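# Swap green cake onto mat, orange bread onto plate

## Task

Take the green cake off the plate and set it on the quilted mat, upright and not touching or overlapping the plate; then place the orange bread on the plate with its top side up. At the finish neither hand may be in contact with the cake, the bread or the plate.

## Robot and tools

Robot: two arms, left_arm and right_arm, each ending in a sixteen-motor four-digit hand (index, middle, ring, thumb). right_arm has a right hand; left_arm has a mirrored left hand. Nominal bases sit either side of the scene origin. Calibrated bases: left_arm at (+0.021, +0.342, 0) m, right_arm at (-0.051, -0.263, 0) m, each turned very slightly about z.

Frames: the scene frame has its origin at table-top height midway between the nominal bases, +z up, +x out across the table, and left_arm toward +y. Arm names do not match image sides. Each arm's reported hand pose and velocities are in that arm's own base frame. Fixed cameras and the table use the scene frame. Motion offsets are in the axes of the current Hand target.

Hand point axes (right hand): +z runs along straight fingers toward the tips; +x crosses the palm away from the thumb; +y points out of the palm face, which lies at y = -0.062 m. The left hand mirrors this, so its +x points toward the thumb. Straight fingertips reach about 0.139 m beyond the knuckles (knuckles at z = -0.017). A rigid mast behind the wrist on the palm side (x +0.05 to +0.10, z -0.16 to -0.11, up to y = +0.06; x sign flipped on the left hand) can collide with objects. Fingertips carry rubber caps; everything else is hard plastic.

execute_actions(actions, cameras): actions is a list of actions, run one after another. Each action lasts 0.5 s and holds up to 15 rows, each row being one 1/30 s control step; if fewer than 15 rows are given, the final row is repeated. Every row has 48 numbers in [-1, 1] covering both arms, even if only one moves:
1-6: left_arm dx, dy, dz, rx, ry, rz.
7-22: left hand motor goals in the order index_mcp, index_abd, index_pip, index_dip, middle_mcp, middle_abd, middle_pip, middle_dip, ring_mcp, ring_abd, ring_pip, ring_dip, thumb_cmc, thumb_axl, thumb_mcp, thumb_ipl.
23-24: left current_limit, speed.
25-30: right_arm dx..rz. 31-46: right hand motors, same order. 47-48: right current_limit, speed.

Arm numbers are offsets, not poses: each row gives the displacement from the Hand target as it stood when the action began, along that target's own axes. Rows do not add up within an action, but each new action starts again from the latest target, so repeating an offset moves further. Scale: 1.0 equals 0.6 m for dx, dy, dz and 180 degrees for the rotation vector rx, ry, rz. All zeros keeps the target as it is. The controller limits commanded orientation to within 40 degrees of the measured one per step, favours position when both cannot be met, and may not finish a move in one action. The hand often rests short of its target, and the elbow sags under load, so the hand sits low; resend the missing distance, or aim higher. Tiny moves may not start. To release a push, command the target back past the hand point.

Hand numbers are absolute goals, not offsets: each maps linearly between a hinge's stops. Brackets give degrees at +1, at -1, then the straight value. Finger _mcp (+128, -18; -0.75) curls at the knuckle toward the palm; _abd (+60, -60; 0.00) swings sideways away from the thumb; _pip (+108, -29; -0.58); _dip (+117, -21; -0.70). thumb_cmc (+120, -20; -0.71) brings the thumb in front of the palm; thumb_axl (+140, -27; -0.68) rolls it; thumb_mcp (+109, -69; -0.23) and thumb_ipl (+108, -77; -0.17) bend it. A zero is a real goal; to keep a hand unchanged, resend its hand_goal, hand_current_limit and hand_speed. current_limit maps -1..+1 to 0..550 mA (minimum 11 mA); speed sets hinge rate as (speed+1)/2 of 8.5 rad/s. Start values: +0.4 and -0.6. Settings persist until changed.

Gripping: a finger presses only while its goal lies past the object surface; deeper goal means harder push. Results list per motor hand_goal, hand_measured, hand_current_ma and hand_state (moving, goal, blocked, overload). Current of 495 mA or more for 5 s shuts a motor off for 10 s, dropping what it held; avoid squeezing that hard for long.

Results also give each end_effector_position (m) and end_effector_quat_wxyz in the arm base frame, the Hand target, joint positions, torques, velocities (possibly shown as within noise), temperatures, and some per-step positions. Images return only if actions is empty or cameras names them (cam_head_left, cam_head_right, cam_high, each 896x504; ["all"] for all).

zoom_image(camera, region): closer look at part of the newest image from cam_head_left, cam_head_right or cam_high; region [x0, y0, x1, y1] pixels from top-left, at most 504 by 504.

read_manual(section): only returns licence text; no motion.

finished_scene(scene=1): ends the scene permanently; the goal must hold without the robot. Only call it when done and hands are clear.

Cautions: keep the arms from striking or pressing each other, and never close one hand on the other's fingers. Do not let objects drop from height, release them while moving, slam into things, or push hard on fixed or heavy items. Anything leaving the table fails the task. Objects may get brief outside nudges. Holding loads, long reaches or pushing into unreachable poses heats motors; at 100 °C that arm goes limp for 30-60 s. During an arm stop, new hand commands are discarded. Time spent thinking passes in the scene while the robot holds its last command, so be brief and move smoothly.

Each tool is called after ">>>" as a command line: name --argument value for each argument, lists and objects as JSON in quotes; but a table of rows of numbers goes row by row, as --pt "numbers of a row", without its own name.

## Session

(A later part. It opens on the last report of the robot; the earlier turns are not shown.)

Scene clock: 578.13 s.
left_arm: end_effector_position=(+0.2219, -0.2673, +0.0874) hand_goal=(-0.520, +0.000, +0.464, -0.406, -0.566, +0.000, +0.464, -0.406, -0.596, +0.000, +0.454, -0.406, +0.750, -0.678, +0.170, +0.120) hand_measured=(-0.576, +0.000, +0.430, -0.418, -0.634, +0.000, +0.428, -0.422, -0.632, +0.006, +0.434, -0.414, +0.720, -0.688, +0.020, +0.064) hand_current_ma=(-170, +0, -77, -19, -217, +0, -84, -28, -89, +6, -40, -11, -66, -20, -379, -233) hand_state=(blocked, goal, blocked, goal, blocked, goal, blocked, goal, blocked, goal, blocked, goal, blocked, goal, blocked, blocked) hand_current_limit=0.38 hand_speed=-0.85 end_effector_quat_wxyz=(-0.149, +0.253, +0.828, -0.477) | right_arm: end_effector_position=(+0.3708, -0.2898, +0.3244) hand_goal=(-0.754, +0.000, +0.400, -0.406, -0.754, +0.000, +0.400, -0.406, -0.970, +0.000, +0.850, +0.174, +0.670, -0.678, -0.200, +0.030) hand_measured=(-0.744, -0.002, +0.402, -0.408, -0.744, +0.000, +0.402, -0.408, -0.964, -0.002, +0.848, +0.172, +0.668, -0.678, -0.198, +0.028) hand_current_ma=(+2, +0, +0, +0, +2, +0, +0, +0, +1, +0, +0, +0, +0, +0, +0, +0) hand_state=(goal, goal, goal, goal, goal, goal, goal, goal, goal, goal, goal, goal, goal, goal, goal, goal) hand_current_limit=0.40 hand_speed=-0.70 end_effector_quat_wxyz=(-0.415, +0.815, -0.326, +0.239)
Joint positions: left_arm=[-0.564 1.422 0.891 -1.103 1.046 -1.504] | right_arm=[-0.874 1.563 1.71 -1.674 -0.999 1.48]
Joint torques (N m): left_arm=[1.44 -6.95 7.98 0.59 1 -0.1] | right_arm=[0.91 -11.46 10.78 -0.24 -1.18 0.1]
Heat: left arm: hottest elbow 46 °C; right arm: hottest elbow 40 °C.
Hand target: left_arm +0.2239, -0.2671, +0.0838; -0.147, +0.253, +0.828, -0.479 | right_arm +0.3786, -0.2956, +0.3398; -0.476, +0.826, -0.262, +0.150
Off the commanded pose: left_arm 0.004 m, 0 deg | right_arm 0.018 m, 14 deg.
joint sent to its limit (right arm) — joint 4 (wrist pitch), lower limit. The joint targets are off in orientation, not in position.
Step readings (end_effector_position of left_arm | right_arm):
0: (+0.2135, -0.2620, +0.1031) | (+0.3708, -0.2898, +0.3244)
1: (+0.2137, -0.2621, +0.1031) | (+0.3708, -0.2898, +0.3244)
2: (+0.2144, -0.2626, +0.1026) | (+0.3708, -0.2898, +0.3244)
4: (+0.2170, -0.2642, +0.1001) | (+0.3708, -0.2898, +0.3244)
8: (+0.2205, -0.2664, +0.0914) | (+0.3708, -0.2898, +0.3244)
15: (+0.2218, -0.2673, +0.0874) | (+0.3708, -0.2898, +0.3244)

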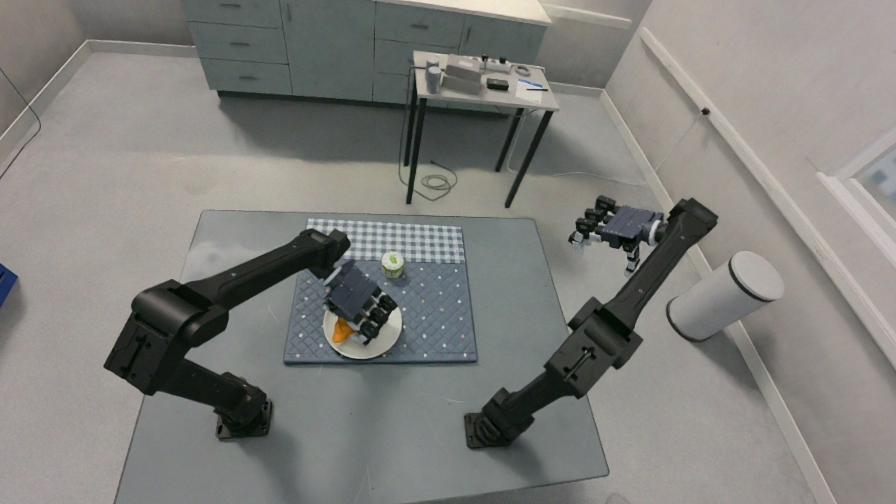

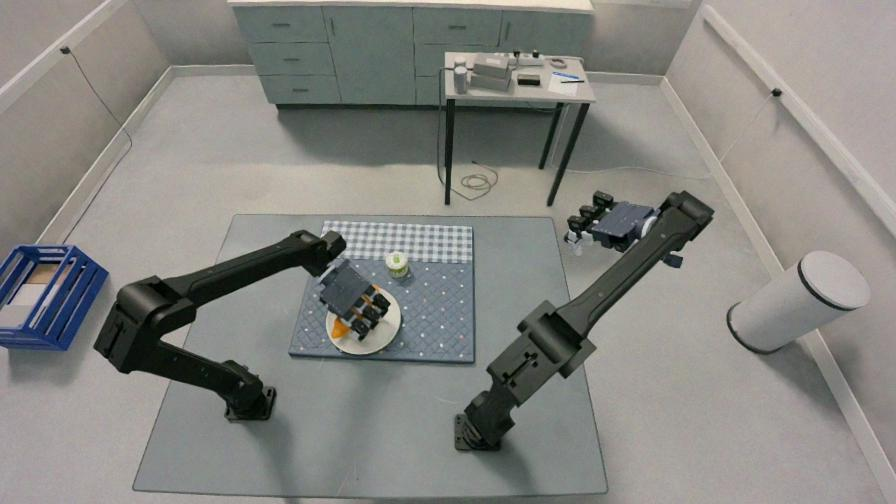

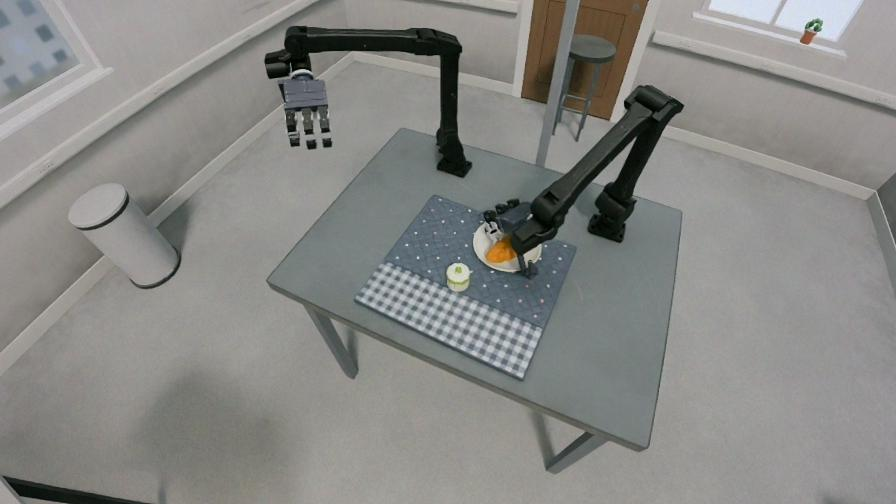

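>>> execute_actions --actions '[[[0,0.0144,0.0083,0,0,0,-0.52,0,0.465,-0.406,-0.565,0,0.465,-0.406,-0.595,0,0.455,-0.406,0.75,-0.678,0.17,0.12,0.38,-0.85,0,0,0,0,0,0,-0.753,0,0.4,-0.406,-0.753,0,0.4,-0.406,-0.97,0,0.85,0.174,0.671,-0.677,-0.2,0.03,0.4,-0.7]]]' --cameras '["all"]'

>>> zoom_image --camera "cam_head_left" --region '[310, 250, 410, 370]'

>>> zoom_image --camera "cam_high" --region '[460, 200, 540, 280]'

Scene clock: 582.53 s.
left_arm: end_effector_position=(+0.2239, -0.2686, +0.0798) hand_goal=(-0.520, +0.000, +0.464, -0.406, -0.566, +0.000, +0.464, -0.406, -0.596, +0.000, +0.454, -0.406, +0.750, -0.678, +0.170, +0.120) hand_measured=(-0.576, +0.000, +0.430, -0.418, -0.634, +0.000, +0.428, -0.422, -0.632, +0.006, +0.434, -0.414, +0.720, -0.688, +0.020, +0.064) hand_current_ma=(-170, +0, -77, -19, -217, +0, -84, -28, -89, +6, -40, -11, -66, -20, -379, -233) hand_state=(blocked, goal, blocked, goal, blocked, goal, blocked, goal, blocked, goal, blocked, goal, blocked, goal, blocked, blocked) hand_current_limit=0.38 hand_speed=-0.85 end_effector_quat_wxyz=(-0.146, +0.256, +0.828, -0.478) | right_arm: end_effector_position=(+0.3708, -0.2898, +0.3244) hand_goal=(-0.754, +0.000, +0.400, -0.406, -0.754, +0.000, +0.400, -0.406, -0.970, +0.000, +0.850, +0.174, +0.670, -0.678, -0.200, +0.030) hand_measured=(-0.744, -0.002, +0.402, -0.408, -0.744, +0.000, +0.402, -0.408, -0.964, -0.002, +0.848, +0.172, +0.668, -0.678, -0.198, +0.028) hand_current_ma=(+2, +0, +0, +0, +2, +0, +0, +0, +1, +0, +0, +0, +0, +0, +0, +0) hand_state=(goal, goal, goal, goal, goal, goal, goal, goal, goal, goal, goal, goal, goal, goal, goal, goal) hand_current_limit=0.40 hand_speed=-0.70 end_effector_quat_wxyz=(-0.415, +0.815, -0.326, +0.239)
Joint positions: left_arm=[-0.564 1.435 0.881 -1.072 1.046 -1.504] | right_arm=[-0.874 1.563 1.71 -1.674 -0.999 1.48]
Joint torques (N m): left_arm=[1.44 -6.71 7.47 0.59 1 -0.1] | right_arm=[-0.03 -11.34 10.69 -0.1 -1.13 0.15]
Motor temperatures (°C): left_arm=[27 32 45 26 30 26] | right_arm=[25 31 40 26 28 23]
Heat: left arm: hottest elbow 45 °C; right arm: hottest elbow 40 °C.
Hand target: left_arm +0.2238, -0.2670, +0.0738; -0.147, +0.253, +0.828, -0.479 | right_arm +0.3786, -0.2956, +0.3398; -0.476, +0.826, -0.262, +0.150
Off the commanded pose: left_arm 0.006 m, 0 deg | right_arm 0.018 m, 14 deg.
joint sent to its limit (right arm) — joint 4 (wrist pitch), lower limit. The joint targets are off in orientation, not in position.
Step readings (end_effector_position of left_arm | right_arm):
0: (+0.2219, -0.2673, +0.0874) | (+0.3708, -0.2898, +0.3244)
1: (+0.2220, -0.2674, +0.0873) | (+0.3708, -0.2898, +0.3244)
2: (+0.2225, -0.2677, +0.0873) | (+0.3708, -0.2898, +0.3244)
4: (+0.2241, -0.2687, +0.0865) | (+0.3708, -0.2898, +0.3244)
8: (+0.2254, -0.2696, +0.0833) | (+0.3708, -0.2898, +0.3244)
15: (+0.2237, -0.2685, +0.0799) | (+0.3708, -0.2898, +0.3244)

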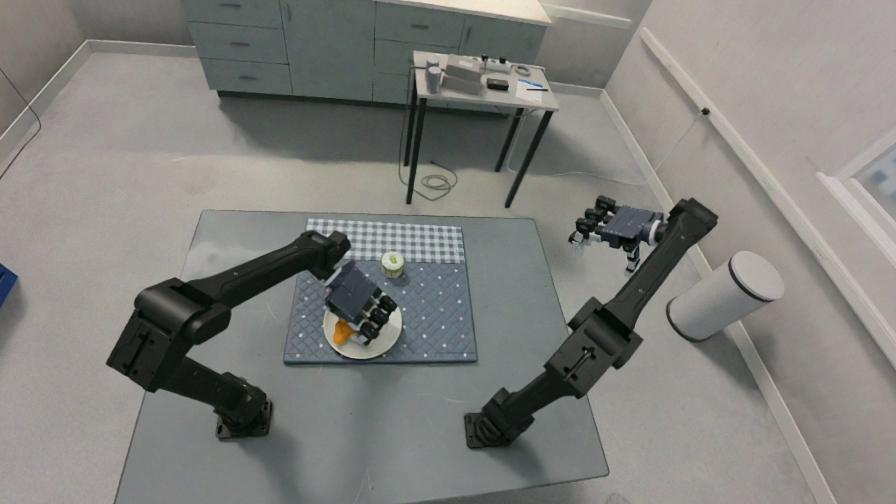

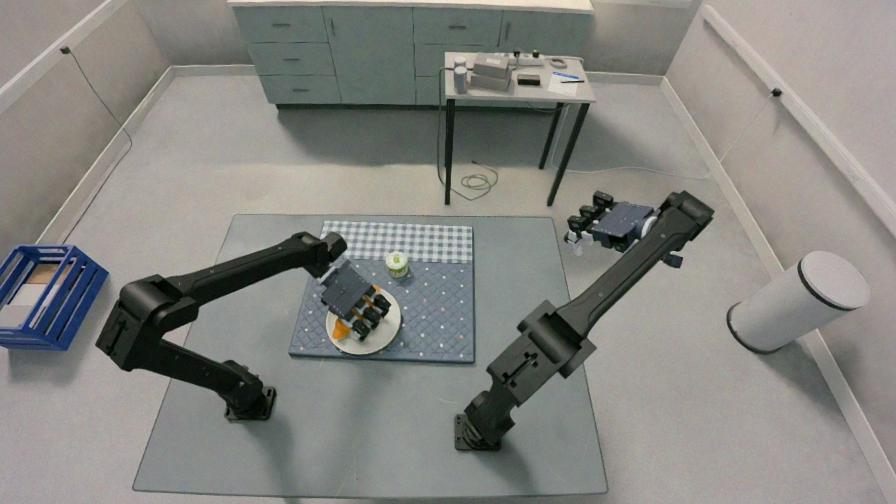

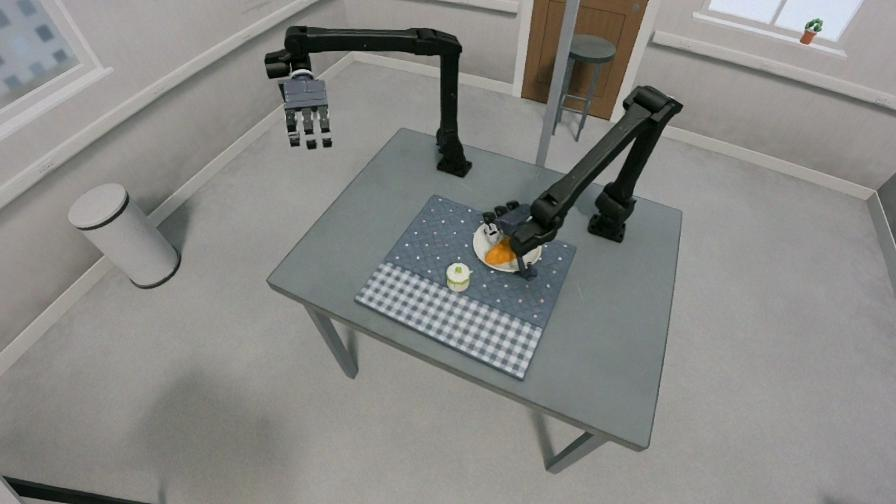

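Scaled by 4.200 from the camera's 896x504 image, which has a finer 1280x720 frame.

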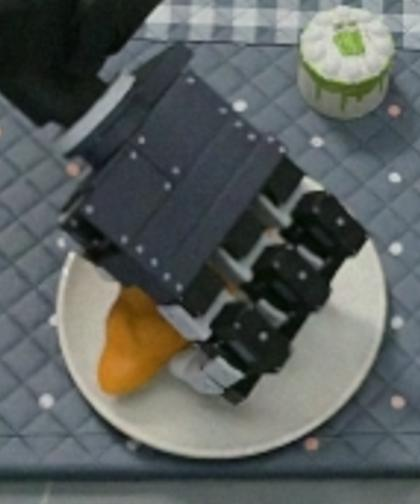

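Scaled by 6.300 from the camera's 896x504 image, which has a finer 1280x720 frame.

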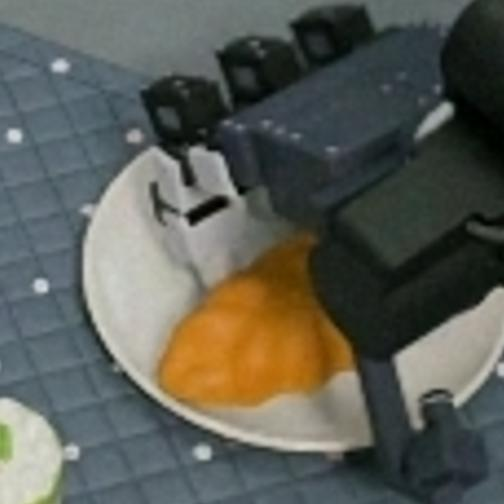

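>>> execute_actions --actions '[[[0,0.0115,0.0067,0,0,0,-0.52,0,0.465,-0.406,-0.565,0,0.465,-0.406,-0.595,0,0.455,-0.406,0.75,-0.678,0.17,0.12,0.38,-0.85,0,0,0,0,0,0,-0.753,0,0.4,-0.406,-0.753,0,0.4,-0.406,-0.97,0,0.85,0.174,0.671,-0.677,-0.2,0.03,0.4,-0.7]]]' --cameras '["all"]'

>>> zoom_image --camera "cam_head_left" --region '[310, 250, 410, 370]'

>>> zoom_image --camera "cam_high" --region '[460, 200, 540, 280]'

Scene clock: 586.43 s.
left_arm: end_effector_position=(+0.2239, -0.2686, +0.0721) hand_goal=(-0.520, +0.000, +0.464, -0.406, -0.566, +0.000, +0.464, -0.406, -0.596, +0.000, +0.454, -0.406, +0.750, -0.678, +0.170, +0.120) hand_measured=(-0.576, -0.002, +0.426, -0.422, -0.634, +0.000, +0.428, -0.422, -0.632, +0.006, +0.434, -0.414, +0.720, -0.688, +0.020, +0.064) hand_current_ma=(-169, -2, -92, -28, -216, +0, -84, -28, -89, +6, -40, -11, -66, -20, -379, -233) hand_state=(blocked, goal, blocked, goal, blocked, goal, blocked, goal, blocked, goal, blocked, goal, blocked, goal, blocked, blocked) hand_current_limit=0.38 hand_speed=-0.85 end_effector_quat_wxyz=(-0.146, +0.255, +0.828, -0.478) | right_arm: end_effector_position=(+0.3708, -0.2898, +0.3244) hand_goal=(-0.754, +0.000, +0.400, -0.406, -0.754, +0.000, +0.400, -0.406, -0.970, +0.000, +0.850, +0.174, +0.670, -0.678, -0.200, +0.030) hand_measured=(-0.744, -0.002, +0.402, -0.408, -0.744, +0.000, +0.402, -0.408, -0.964, -0.002, +0.848, +0.172, +0.668, -0.678, -0.198, +0.028) hand_current_ma=(+2, +0, +0, +0, +2, +0, +0, +0, +1, +0, +0, +0, +0, +0, +0, +0) hand_state=(goal, goal, goal, goal, goal, goal, goal, goal, goal, goal, goal, goal, goal, goal, goal, goal) hand_current_limit=0.40 hand_speed=-0.70 end_effector_quat_wxyz=(-0.415, +0.815, -0.326, +0.239)
Joint positions: left_arm=[-0.564 1.447 0.871 -1.05 1.046 -1.504] | right_arm=[-0.874 1.563 1.71 -1.674 -0.999 1.48]
Joint torques (N m): left_arm=[1.38 -6.77 7.32 0.66 1.01 -0.1] | right_arm=[0.26 -12.34 10.8 -0.18 -1.08 0.12]
Heat: left arm: hottest elbow 44 °C; right arm: hottest elbow 40 °C.
Hand target: left_arm +0.2238, -0.2671, +0.0658; -0.147, +0.253, +0.828, -0.479 | right_arm +0.3786, -0.2956, +0.3398; -0.476, +0.826, -0.262, +0.150
Off the commanded pose: left_arm 0.006 m, 0 deg | right_arm 0.018 m, 14 deg.
joint sent to its limit (right arm) — joint 4 (wrist pitch), lower limit. The joint targets are off in orientation, not in position.
Step readings (end_effector_position of left_arm | right_arm):
0: (+0.2239, -0.2686, +0.0798) | (+0.3708, -0.2898, +0.3244)
1: (+0.2239, -0.2686, +0.0798) | (+0.3708, -0.2898, +0.3244)
2: (+0.2243, -0.2689, +0.0796) | (+0.3708, -0.2898, +0.3244)
4: (+0.2250, -0.2693, +0.0784) | (+0.3708, -0.2898, +0.3244)
8: (+0.2246, -0.2690, +0.0743) | (+0.3708, -0.2898, +0.3244)
15: (+0.2239, -0.2686, +0.0721) | (+0.3708, -0.2898, +0.3244)

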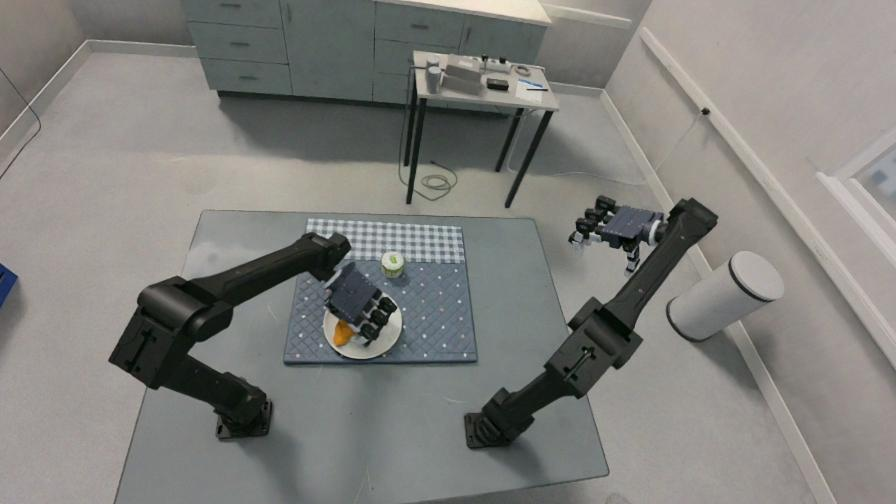

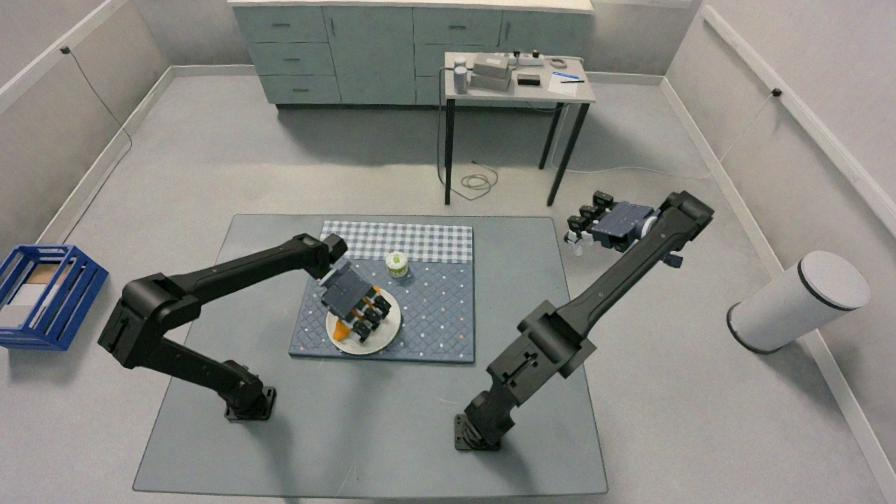

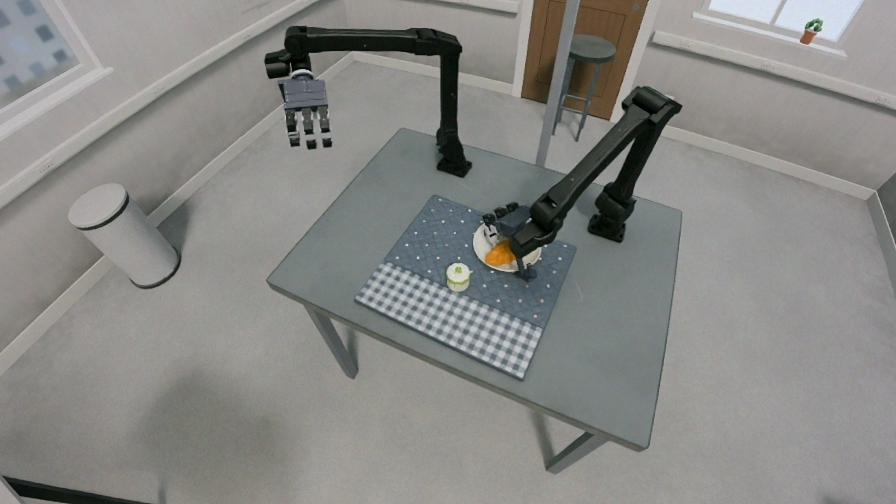

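Scaled by 4.200 from the camera's 896x504 image, which has a finer 1280x720 frame.

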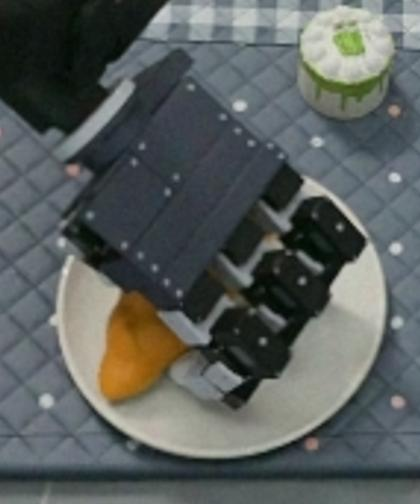

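Scaled by 6.300 from the camera's 896x504 image, which has a finer 1280x720 frame.

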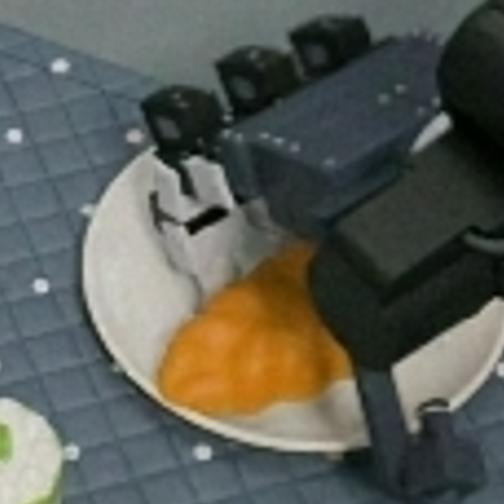

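>>> execute_actions --actions '[[[0,0.0087,0.005,0,0,0,-0.52,0,0.465,-0.406,-0.565,0,0.465,-0.406,-0.595,0,0.455,-0.406,0.75,-0.678,0.17,0.12,0.38,-0.85,0,0,0,0,0,0,-0.753,0,0.4,-0.406,-0.753,0,0.4,-0.406,-0.97,0,0.85,0.174,0.671,-0.677,-0.2,0.03,0.4,-0.7]]]' --cameras '["all"]'

>>> zoom_image --camera "cam_high" --region '[460, 200, 540, 280]'

Scene clock: 592.87 s.
left_arm: end_effector_position=(+0.2249, -0.2695, +0.0692) hand_goal=(-0.520, +0.000, +0.464, -0.406, -0.566, +0.000, +0.464, -0.406, -0.596, +0.000, +0.454, -0.406, +0.750, -0.678, +0.170, +0.120) hand_measured=(-0.576, -0.004, +0.422, -0.424, -0.632, +0.000, +0.428, -0.422, -0.630, +0.006, +0.438, -0.410, +0.716, -0.690, +0.010, +0.062) hand_current_ma=(-168, -3, -102, -34, -207, +0, -84, -28, -87, +6, -31, -4, -82, -25, -379, -236) hand_state=(blocked, goal, blocked, goal, blocked, goal, blocked, goal, blocked, goal, goal, goal, blocked, goal, blocked, blocked) hand_current_limit=0.38 hand_speed=-0.85 end_effector_quat_wxyz=(-0.143, +0.257, +0.827, -0.479) | right_arm: end_effector_position=(+0.3708, -0.2898, +0.3244) hand_goal=(-0.754, +0.000, +0.400, -0.406, -0.754, +0.000, +0.400, -0.406, -0.970, +0.000, +0.850, +0.174, +0.670, -0.678, -0.200, +0.030) hand_measured=(-0.744, -0.002, +0.402, -0.408, -0.744, +0.000, +0.402, -0.408, -0.964, -0.002, +0.848, +0.172, +0.668, -0.678, -0.198, +0.028) hand_current_ma=(+2, +0, +0, +0, +2, +0, +0, +0, +1, +0, +0, +0, +0, +0, +0, +0) hand_state=(goal, goal, goal, goal, goal, goal, goal, goal, goal, goal, goal, goal, goal, goal, goal, goal) hand_current_limit=0.40 hand_speed=-0.70 end_effector_quat_wxyz=(-0.415, +0.815, -0.326, +0.239)
Joint positions: left_arm=[-0.564 1.451 0.866 -1.034 1.047 -1.504] | right_arm=[-0.874 1.563 1.71 -1.674 -0.999 1.48]
Joint torques (N m): left_arm=[1.61 -6.3 6.99 0.81 0.95 -0.1] | right_arm=[0.32 -11.52 10.84 -0.16 -1.14 0.2]
Heat: left arm: hottest elbow 43 °C; right arm: hottest elbow 40 °C.
Hand target: left_arm +0.2238, -0.2671, +0.0599; -0.147, +0.253, +0.828, -0.479 | right_arm +0.3786, -0.2956, +0.3398; -0.476, +0.826, -0.262, +0.150
Off the commanded pose: left_arm 0.010 m, 1 deg | right_arm 0.018 m, 14 deg.
joint sent to its limit (right arm) — joint 4 (wrist pitch), lower limit. The joint targets are off in orientation, not in position.
Step readings (end_effector_position of left_arm | right_arm):
0: (+0.2239, -0.2686, +0.0721) | (+0.3708, -0.2898, +0.3244)
1: (+0.2239, -0.2686, +0.0721) | (+0.3708, -0.2898, +0.3244)
2: (+0.2242, -0.2688, +0.0719) | (+0.3708, -0.2898, +0.3244)
4: (+0.2250, -0.2693, +0.0714) | (+0.3708, -0.2898, +0.3244)
8: (+0.2247, -0.2693, +0.0692) | (+0.3708, -0.2898, +0.3244)
15: (+0.2248, -0.2695, +0.0692) | (+0.3708, -0.2898, +0.3244)

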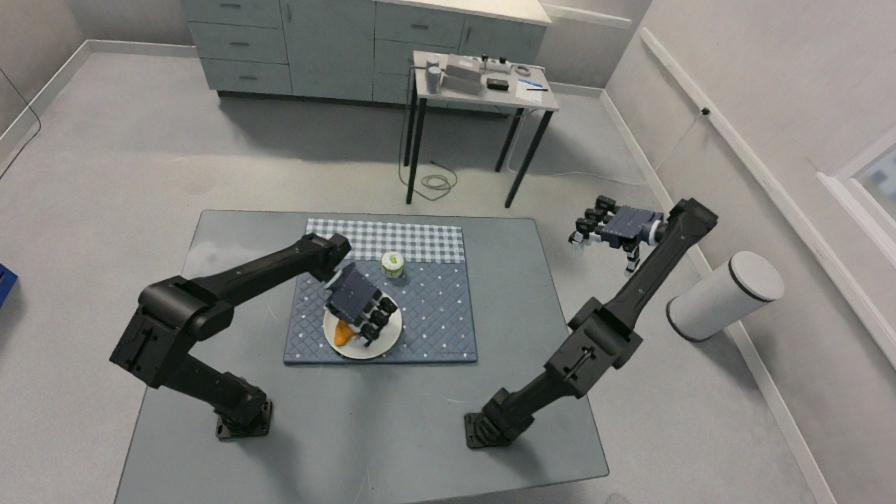

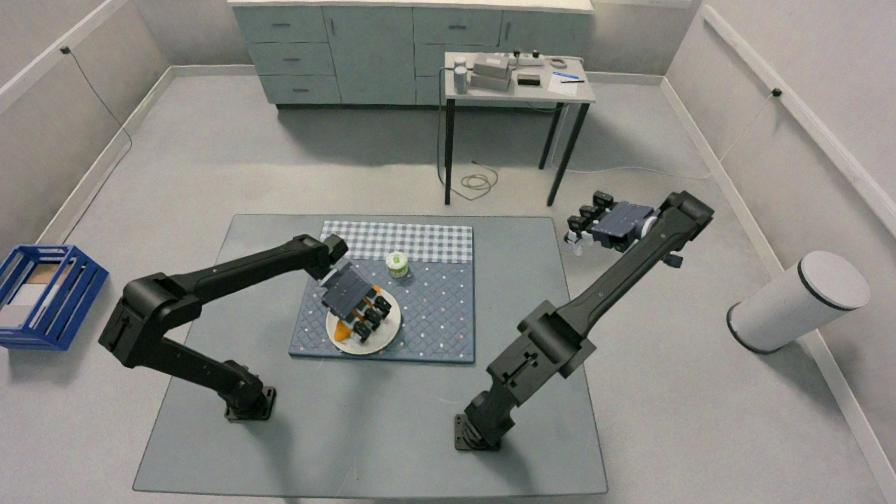

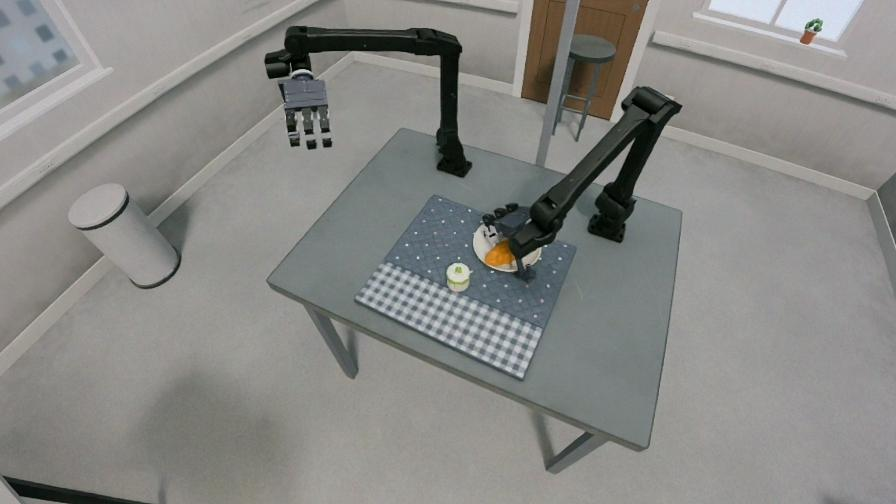

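Scaled by 6.300 from the camera's 896x504 image, which has a finer 1280x720 frame.

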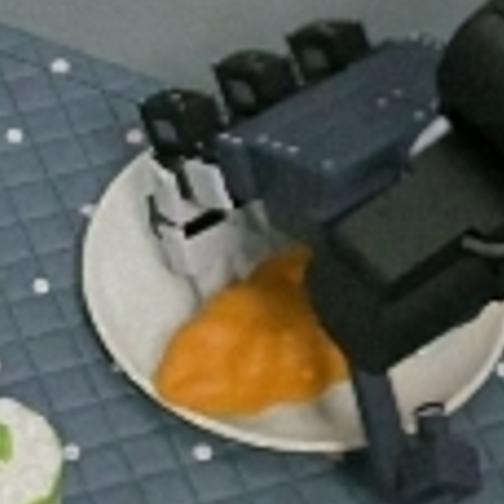

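>>> execute_actions --actions '[[[0,-0.006,-0.0035,0,0,0,-0.6,0,0.44,-0.406,-0.65,0,0.44,-0.406,-0.65,0,0.445,-0.406,0.75,-0.678,0.0,0.06,0.4,-0.85,0,0,0,0,0,0,-0.753,0,0.4,-0.406,-0.753,0,0.4,-0.406,-0.97,0,0.85,0.174,0.671,-0.677,-0.2,0.03,0.4,-0.7]]]' --cameras '["all"]'

Scene clock: 603.03 s.
left_arm: end_effector_position=(+0.2249, -0.2696, +0.0691) hand_goal=(-0.600, +0.000, +0.440, -0.406, -0.650, +0.000, +0.440, -0.406, -0.650, +0.000, +0.444, -0.406, +0.750, -0.678, +0.000, +0.060) hand_measured=(-0.596, -0.004, +0.428, -0.412, -0.650, +0.000, +0.426, -0.416, -0.644, +0.006, +0.440, -0.408, +0.726, -0.688, -0.008, +0.052) hand_current_ma=(+6, -3, -18, -9, +0, +0, -26, -17, +7, +6, -6, -2, -49, -19, -16, -17) hand_state=(goal, goal, goal, goal, goal, goal, goal, goal, goal, goal, goal, goal, blocked, goal, goal, goal) hand_current_limit=0.40 hand_speed=-0.85 end_effector_quat_wxyz=(-0.143, +0.257, +0.827, -0.480) | right_arm: end_effector_position=(+0.3708, -0.2898, +0.3244) hand_goal=(-0.754, +0.000, +0.400, -0.406, -0.754, +0.000, +0.400, -0.406, -0.970, +0.000, +0.850, +0.174, +0.670, -0.678, -0.200, +0.030) hand_measured=(-0.744, -0.002, +0.402, -0.408, -0.744, +0.000, +0.402, -0.408, -0.964, -0.002, +0.848, +0.172, +0.668, -0.678, -0.198, +0.028) hand_current_ma=(+2, +0, +0, +0, +2, +0, +0, +0, +1, +0, +0, +0, +0, +0, +0, +0) hand_state=(goal, goal, goal, goal, goal, goal, goal, goal, goal, goal, goal, goal, goal, goal, goal, goal) hand_current_limit=0.40 hand_speed=-0.70 end_effector_quat_wxyz=(-0.415, +0.815, -0.326, +0.239)
Joint positions: left_arm=[-0.564 1.452 0.866 -1.034 1.048 -1.504] | right_arm=[-0.874 1.563 1.71 -1.674 -0.999 1.48]
Joint torques (N m): left_arm=[1.44 -6.89 7.47 0.27 0.92 -0.1] | right_arm=[0.44 -11.69 10.61 -0.39 -1.16 0.15]
Heat: left arm: hottest elbow 43 °C; right arm: hottest elbow 40 °C.
Hand target: left_arm +0.2238, -0.2671, +0.0640; -0.147, +0.253, +0.828, -0.479 | right_arm +0.3786, -0.2956, +0.3398; -0.476, +0.826, -0.262, +0.150
Off the commanded pose: left_arm 0.006 m, 1 deg | right_arm 0.018 m, 14 deg.
joint sent to its limit (right arm) — joint 4 (wrist pitch), lower limit. The joint targets are off in orientation, not in position.
Step readings (end_effector_position of left_arm | right_arm):
0: (+0.2249, -0.2696, +0.0691) | (+0.3708, -0.2898, +0.3244)
1: (+0.2249, -0.2696, +0.0691) | (+0.3708, -0.2898, +0.3244)
2: (+0.2249, -0.2696, +0.0691) | (+0.3708, -0.2898, +0.3244)
4: (+0.2249, -0.2696, +0.0691) | (+0.3708, -0.2898, +0.3244)
8: (+0.2249, -0.2696, +0.0691) | (+0.3708, -0.2898, +0.3244)
15: (+0.2249, -0.2696, +0.0691) | (+0.3708, -0.2898, +0.3244)

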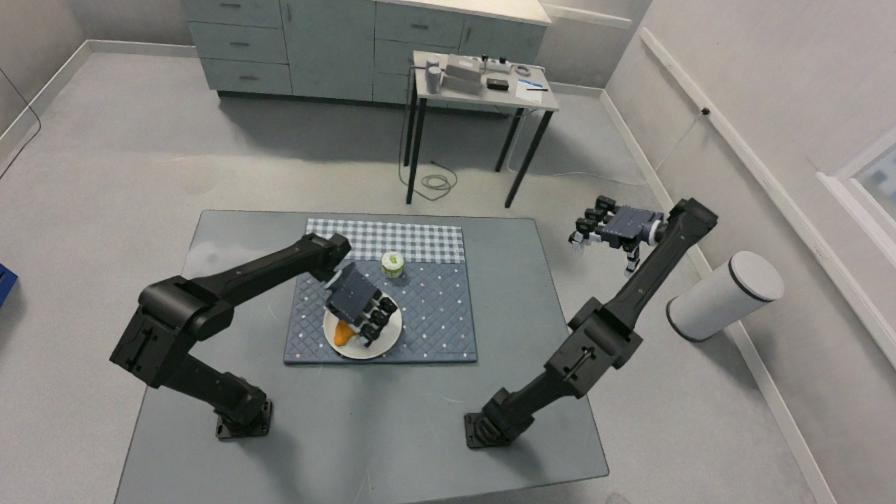

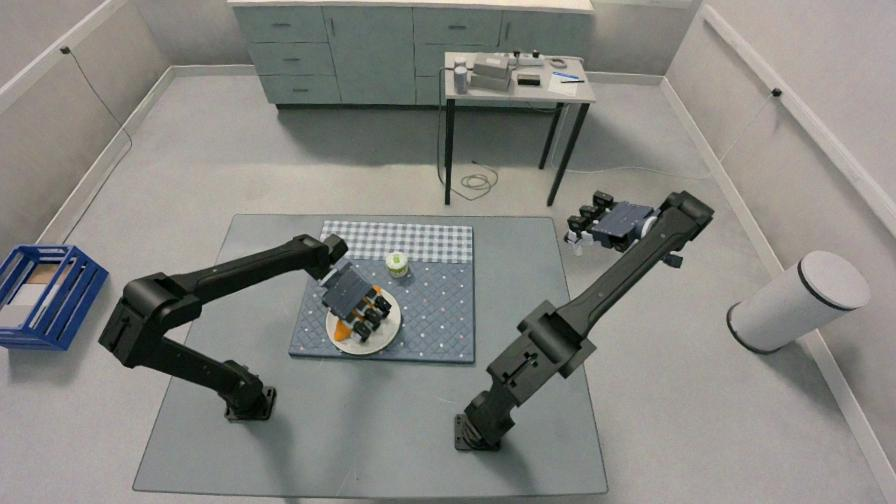

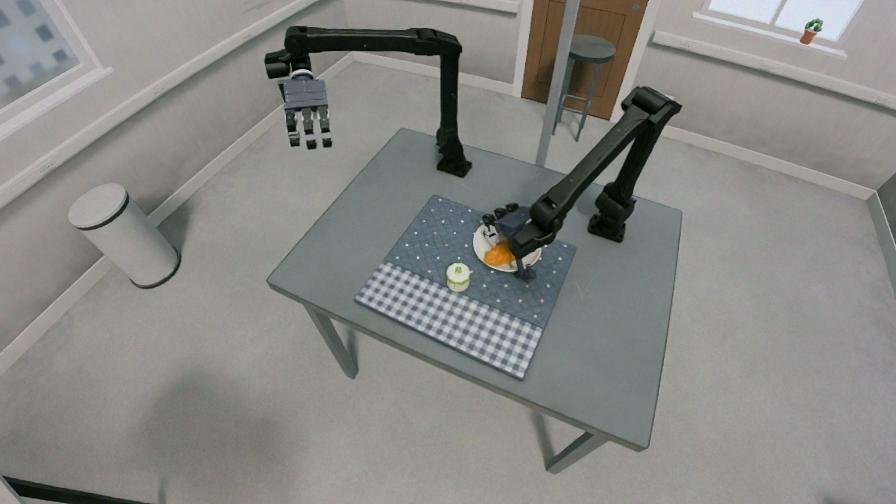

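>>> execute_actions --actions '[[[0,0,0,0,0,0,-0.7,0,0.44,-0.406,-0.71,0,0.44,-0.406,-0.71,0,0.445,-0.406,0.75,-0.678,-0.08,0.05,0.4,-0.88,0,0,0,0,0,0,-0.753,0,0.4,-0.406,-0.753,0,0.4,-0.406,-0.97,0,0.85,0.174,0.671,-0.677,-0.2,0.03,0.4,-0.7]],[[0,0,0,0,0,0,-0.78,0,0.44,-0.406,-0.79,0,0.44,-0.406,-0.79,0,0.445,-0.406,0.75,-0.678,-0.16,0.05,0.4,-0.88,0,0,0,0,0,0,-0.753,0,0.4,-0.406,-0.753,0,0.4,-0.406,-0.97,0,0.85,0.174,0.671,-0.677,-0.2,0.03,0.4,-0.7]]]' --cameras '["all"]'

>>> zoom_image --camera "cam_high" --region '[420, 180, 580, 300]'

>>> zoom_image --camera "cam_head_left" --region '[300, 230, 430, 370]'

Scene clock: 608.13 s.
left_arm: end_effector_position=(+0.2249, -0.2696, +0.0691) hand_goal=(-0.780, +0.000, +0.440, -0.406, -0.790, +0.000, +0.440, -0.406, -0.790, +0.000, +0.444, -0.406, +0.750, -0.678, -0.160, +0.050) hand_measured=(-0.764, -0.004, +0.436, -0.408, -0.774, +0.000, +0.438, -0.410, -0.770, +0.004, +0.440, -0.408, +0.746, -0.680, -0.156, +0.050) hand_current_ma=(+29, -3, -3, -3, +33, +0, -3, -4, +40, +3, -3, -2, -6, -3, +8, -1) hand_state=(goal, goal, goal, goal, goal, goal, goal, goal, goal, goal, goal, goal, goal, goal, goal, goal) hand_current_limit=0.40 hand_speed=-0.88 end_effector_quat_wxyz=(-0.143, +0.257, +0.827, -0.480) | right_arm: end_effector_position=(+0.3708, -0.2898, +0.3244) hand_goal=(-0.754, +0.000, +0.400, -0.406, -0.754, +0.000, +0.400, -0.406, -0.970, +0.000, +0.850, +0.174, +0.670, -0.678, -0.200, +0.030) hand_measured=(-0.744, -0.002, +0.402, -0.408, -0.744, +0.000, +0.402, -0.408, -0.964, -0.002, +0.848, +0.172, +0.668, -0.678, -0.198, +0.028) hand_current_ma=(+2, +0, +0, +0, +2, +0, +0, +0, +1, +0, +0, +0, +0, +0, +0, +0) hand_state=(goal, goal, goal, goal, goal, goal, goal, goal, goal, goal, goal, goal, goal, goal, goal, goal) hand_current_limit=0.40 hand_speed=-0.70 end_effector_quat_wxyz=(-0.415, +0.815, -0.326, +0.239)
Joint positions: left_arm=[-0.564 1.452 0.866 -1.034 1.048 -1.504] | right_arm=[-0.874 1.563 1.71 -1.674 -0.999 1.48]
Joint torques (N m): left_arm=[1.44 -6.89 7.47 0.25 0.93 -0.1] | right_arm=[0.85 -11.16 10.62 -0.31 -1.11 0.16]
Heat: left arm: hottest elbow 42 °C; right arm: hottest elbow 40 °C.
Hand target: left_arm +0.2238, -0.2671, +0.0640; -0.147, +0.253, +0.828, -0.479 | right_arm +0.3786, -0.2956, +0.3398; -0.476, +0.826, -0.262, +0.150
Off the commanded pose: left_arm 0.006 m, 1 deg | right_arm 0.018 m, 14 deg.
joint sent to its limit (right arm) — joint 4 (wrist pitch), lower limit. The joint targets are off in orientation, not in position.
Step readings (end_effector_position of left_arm | right_arm):
0: (+0.2249, -0.2696, +0.0691) | (+0.3708, -0.2898, +0.3244)
1: (+0.2249, -0.2696, +0.0691) | (+0.3708, -0.2898, +0.3244)
2: (+0.2249, -0.2696, +0.0691) | (+0.3708, -0.2898, +0.3244)
4: (+0.2249, -0.2696, +0.0691) | (+0.3708, -0.2898, +0.3244)
8: (+0.2249, -0.2696, +0.0691) | (+0.3708, -0.2898, +0.3244)
15: (+0.2249, -0.2696, +0.0691) | (+0.3708, -0.2898, +0.3244)
16: (+0.2249, -0.2696, +0.0691) | (+0.3708, -0.2898, +0.3244)
17: (+0.2249, -0.2696, +0.0691) | (+0.3708, -0.2898, +0.3244)
19: (+0.2249, -0.2696, +0.0691) | (+0.3708, -0.2898, +0.3244)
23: (+0.2249, -0.2696, +0.0691) | (+0.3708, -0.2898, +0.3244)
30: (+0.2249, -0.2696, +0.0691) | (+0.3708, -0.2898, +0.3244)

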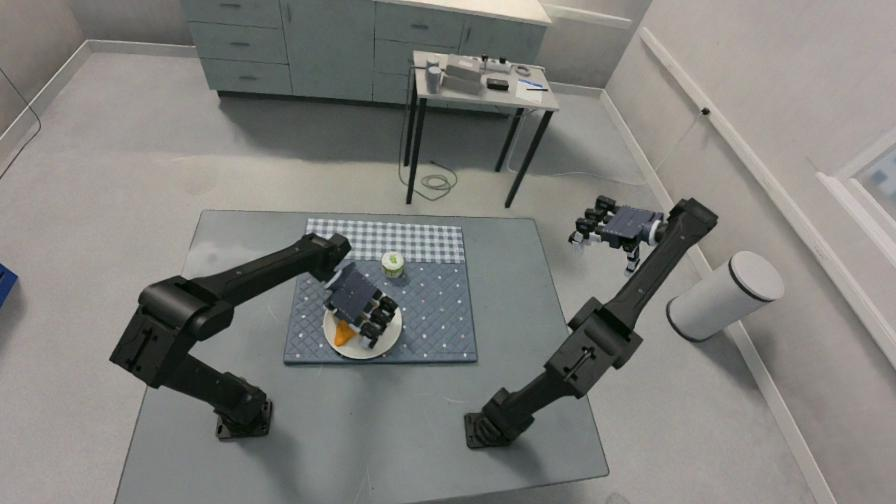

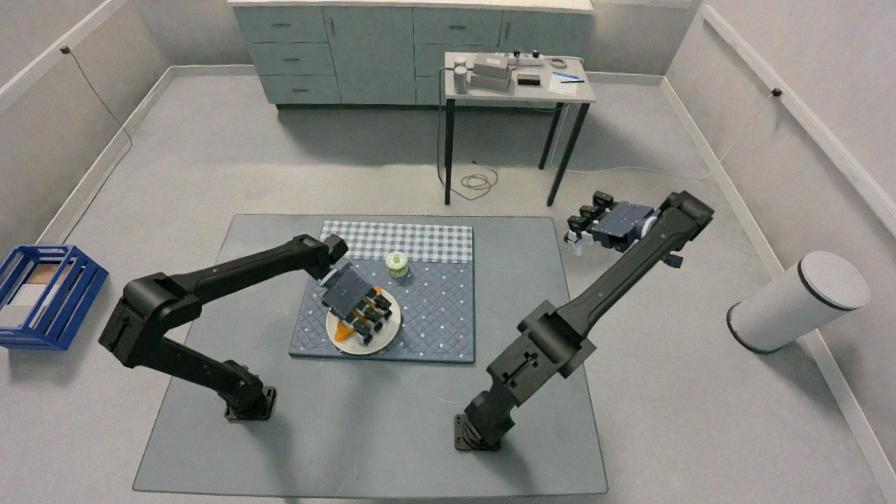

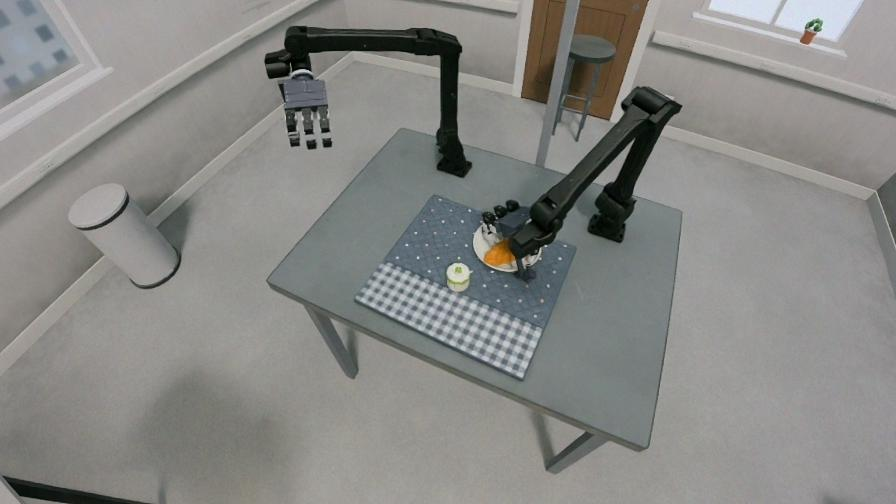

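Scaled by 3.150 from the camera's 896x504 image, which has a finer 1280x720 frame.

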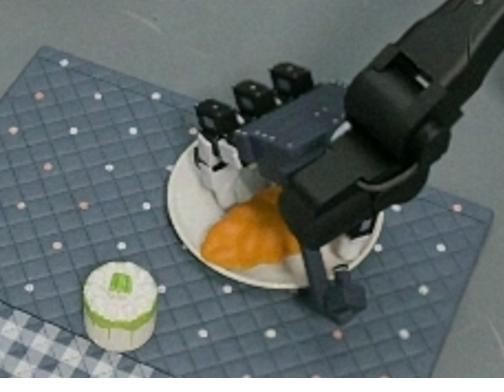

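Scaled by 3.600 from the camera's 896x504 image, which has a finer 1280x720 frame.

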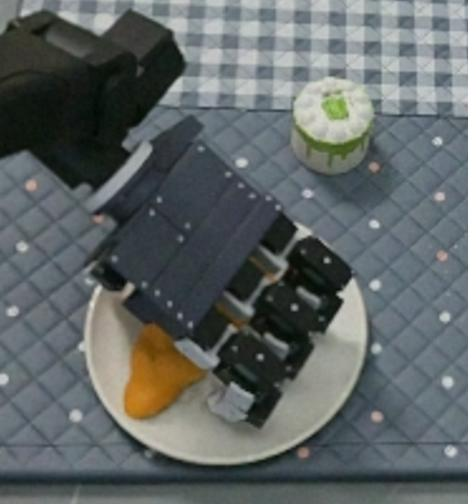

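>>> execute_actions --actions '[[[0,-0.035,-0.020,0,0,0,-0.82,0,0.42,-0.43,-0.83,0,0.42,-0.43,-0.83,0,0.42,-0.43,0.75,-0.678,-0.22,0.03,0.4,-0.85,0,0,0,0,0,0,-0.753,0,0.4,-0.406,-0.753,0,0.4,-0.406,-0.97,0,0.85,0.174,0.671,-0.677,-0.2,0.03,0.4,-0.7]],[[0,-0.04,-0.023,0,0,0,-0.82,0,0.42,-0.43,-0.83,0,0.42,-0.43,-0.83,0,0.42,-0.43,0.75,-0.678,-0.22,0.03,0.4,-0.85,0,0,0,0,0,0,-0.753,0,0.4,-0.406,-0.753,0,0.4,-0.406,-0.97,0,0.85,0.174,0.671,-0.677,-0.2,0.03,0.4,-0.7]]]' --cameras '["all"]'

>>> zoom_image --camera "cam_high" --region '[420, 180, 580, 300]'

>>> zoom_image --camera "cam_head_left" --region '[300, 230, 430, 370]'

Scene clock: 614.63 s.
left_arm: end_effector_position=(+0.2046, -0.2568, +0.0964) hand_goal=(-0.820, +0.000, +0.420, -0.430, -0.830, +0.000, +0.420, -0.430, -0.830, +0.000, +0.420, -0.430, +0.750, -0.678, -0.220, +0.030) hand_measured=(-0.804, -0.002, +0.422, -0.428, -0.814, +0.000, +0.422, -0.428, -0.810, +0.004, +0.422, -0.428, +0.748, -0.680, -0.214, +0.032) hand_current_ma=(+30, -2, +3, +2, +33, +0, +2, +3, +41, +3, +3, +2, -3, -2, +9, +4) hand_state=(goal, goal, goal, goal, goal, goal, goal, goal, goal, goal, goal, goal, goal, goal, goal, goal) hand_current_limit=0.40 hand_speed=-0.85 end_effector_quat_wxyz=(-0.169, +0.242, +0.830, -0.473) | right_arm: end_effector_position=(+0.3708, -0.2898, +0.3244) hand_goal=(-0.754, +0.000, +0.400, -0.406, -0.754, +0.000, +0.400, -0.406, -0.970, +0.000, +0.850, +0.174, +0.670, -0.678, -0.200, +0.030) hand_measured=(-0.744, -0.002, +0.402, -0.408, -0.744, +0.000, +0.402, -0.408, -0.964, -0.002, +0.848, +0.172, +0.668, -0.678, -0.198, +0.028) hand_current_ma=(+2, +0, +0, +0, +2, +0, +0, +0, +1, +0, +0, +0, +0, +0, +0, +0) hand_state=(goal, goal, goal, goal, goal, goal, goal, goal, goal, goal, goal, goal, goal, goal, goal, goal) hand_current_limit=0.40 hand_speed=-0.70 end_effector_quat_wxyz=(-0.415, +0.815, -0.326, +0.239)
Joint positions: left_arm=[-0.564 1.387 0.877 -1.17 1.048 -1.504] | right_arm=[-0.874 1.563 1.71 -1.674 -0.999 1.48]
Joint torques (N m): left_arm=[1.38 -7.47 13.12 -0.58 0.92 -0.12] | right_arm=[-0.44 -11.69 10.61 -0.21 -1.12 0.15]
Heat: left arm: hottest elbow 42 °C; right arm: hottest elbow 41 °C.
Hand target: left_arm +0.2239, -0.2672, +0.1159; -0.147, +0.253, +0.828, -0.479 | right_arm +0.3786, -0.2956, +0.3398; -0.476, +0.826, -0.262, +0.150
Off the commanded pose: left_arm 0.029 m, 3 deg | right_arm 0.018 m, 14 deg.
joint sent to its limit (right arm) — joint 4 (wrist pitch), lower limit. The joint targets are off in orientation, not in position.
Step readings (end_effector_position of left_arm | right_arm):
0: (+0.2249, -0.2696, +0.0691) | (+0.3708, -0.2898, +0.3244)
1: (+0.2249, -0.2696, +0.0691) | (+0.3708, -0.2898, +0.3244)
2: (+0.2245, -0.2694, +0.0692) | (+0.3708, -0.2898, +0.3244)
4: (+0.2220, -0.2678, +0.0698) | (+0.3708, -0.2898, +0.3244)
8: (+0.2172, -0.2648, +0.0735) | (+0.3708, -0.2898, +0.3244)
15: (+0.2153, -0.2636, +0.0769) | (+0.3708, -0.2898, +0.3244)
16: (+0.2151, -0.2634, +0.0770) | (+0.3708, -0.2898, +0.3244)
17: (+0.2137, -0.2626, +0.0777) | (+0.3708, -0.2898, +0.3244)
19: (+0.2101, -0.2603, +0.0805) | (+0.3708, -0.2898, +0.3244)
23: (+0.2044, -0.2567, +0.0898) | (+0.3708, -0.2898, +0.3244)
30: (+0.2051, -0.2571, +0.0962) | (+0.3708, -0.2898, +0.3244)

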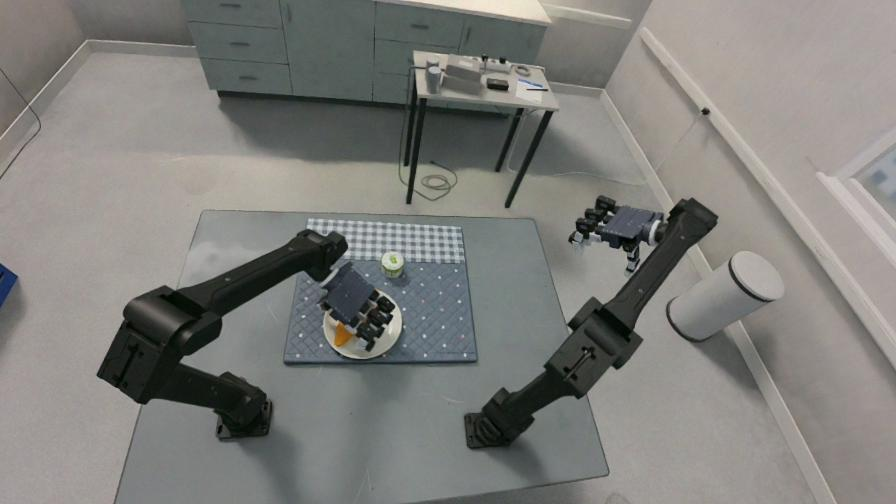

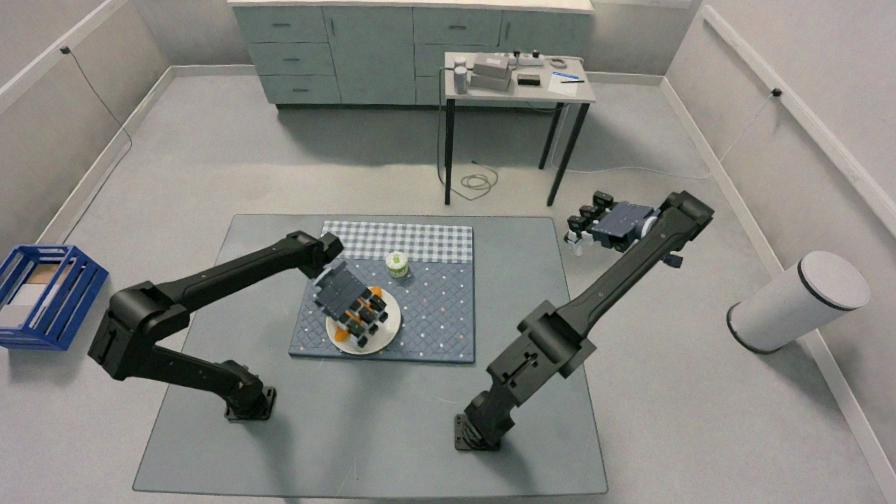

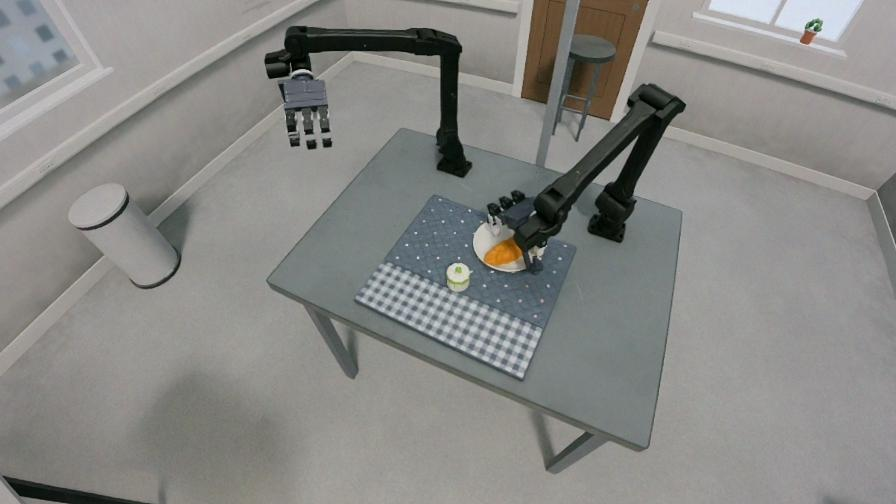

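Scaled by 3.150 from the camera's 896x504 image, which has a finer 1280x720 frame.

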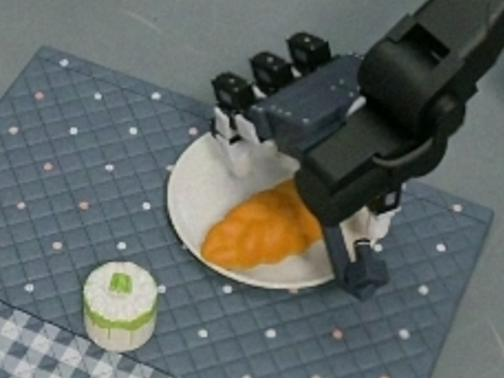

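Scaled by 3.600 from the camera's 896x504 image, which has a finer 1280x720 frame.

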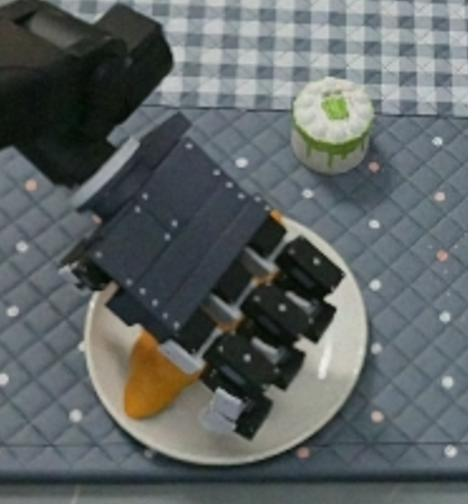

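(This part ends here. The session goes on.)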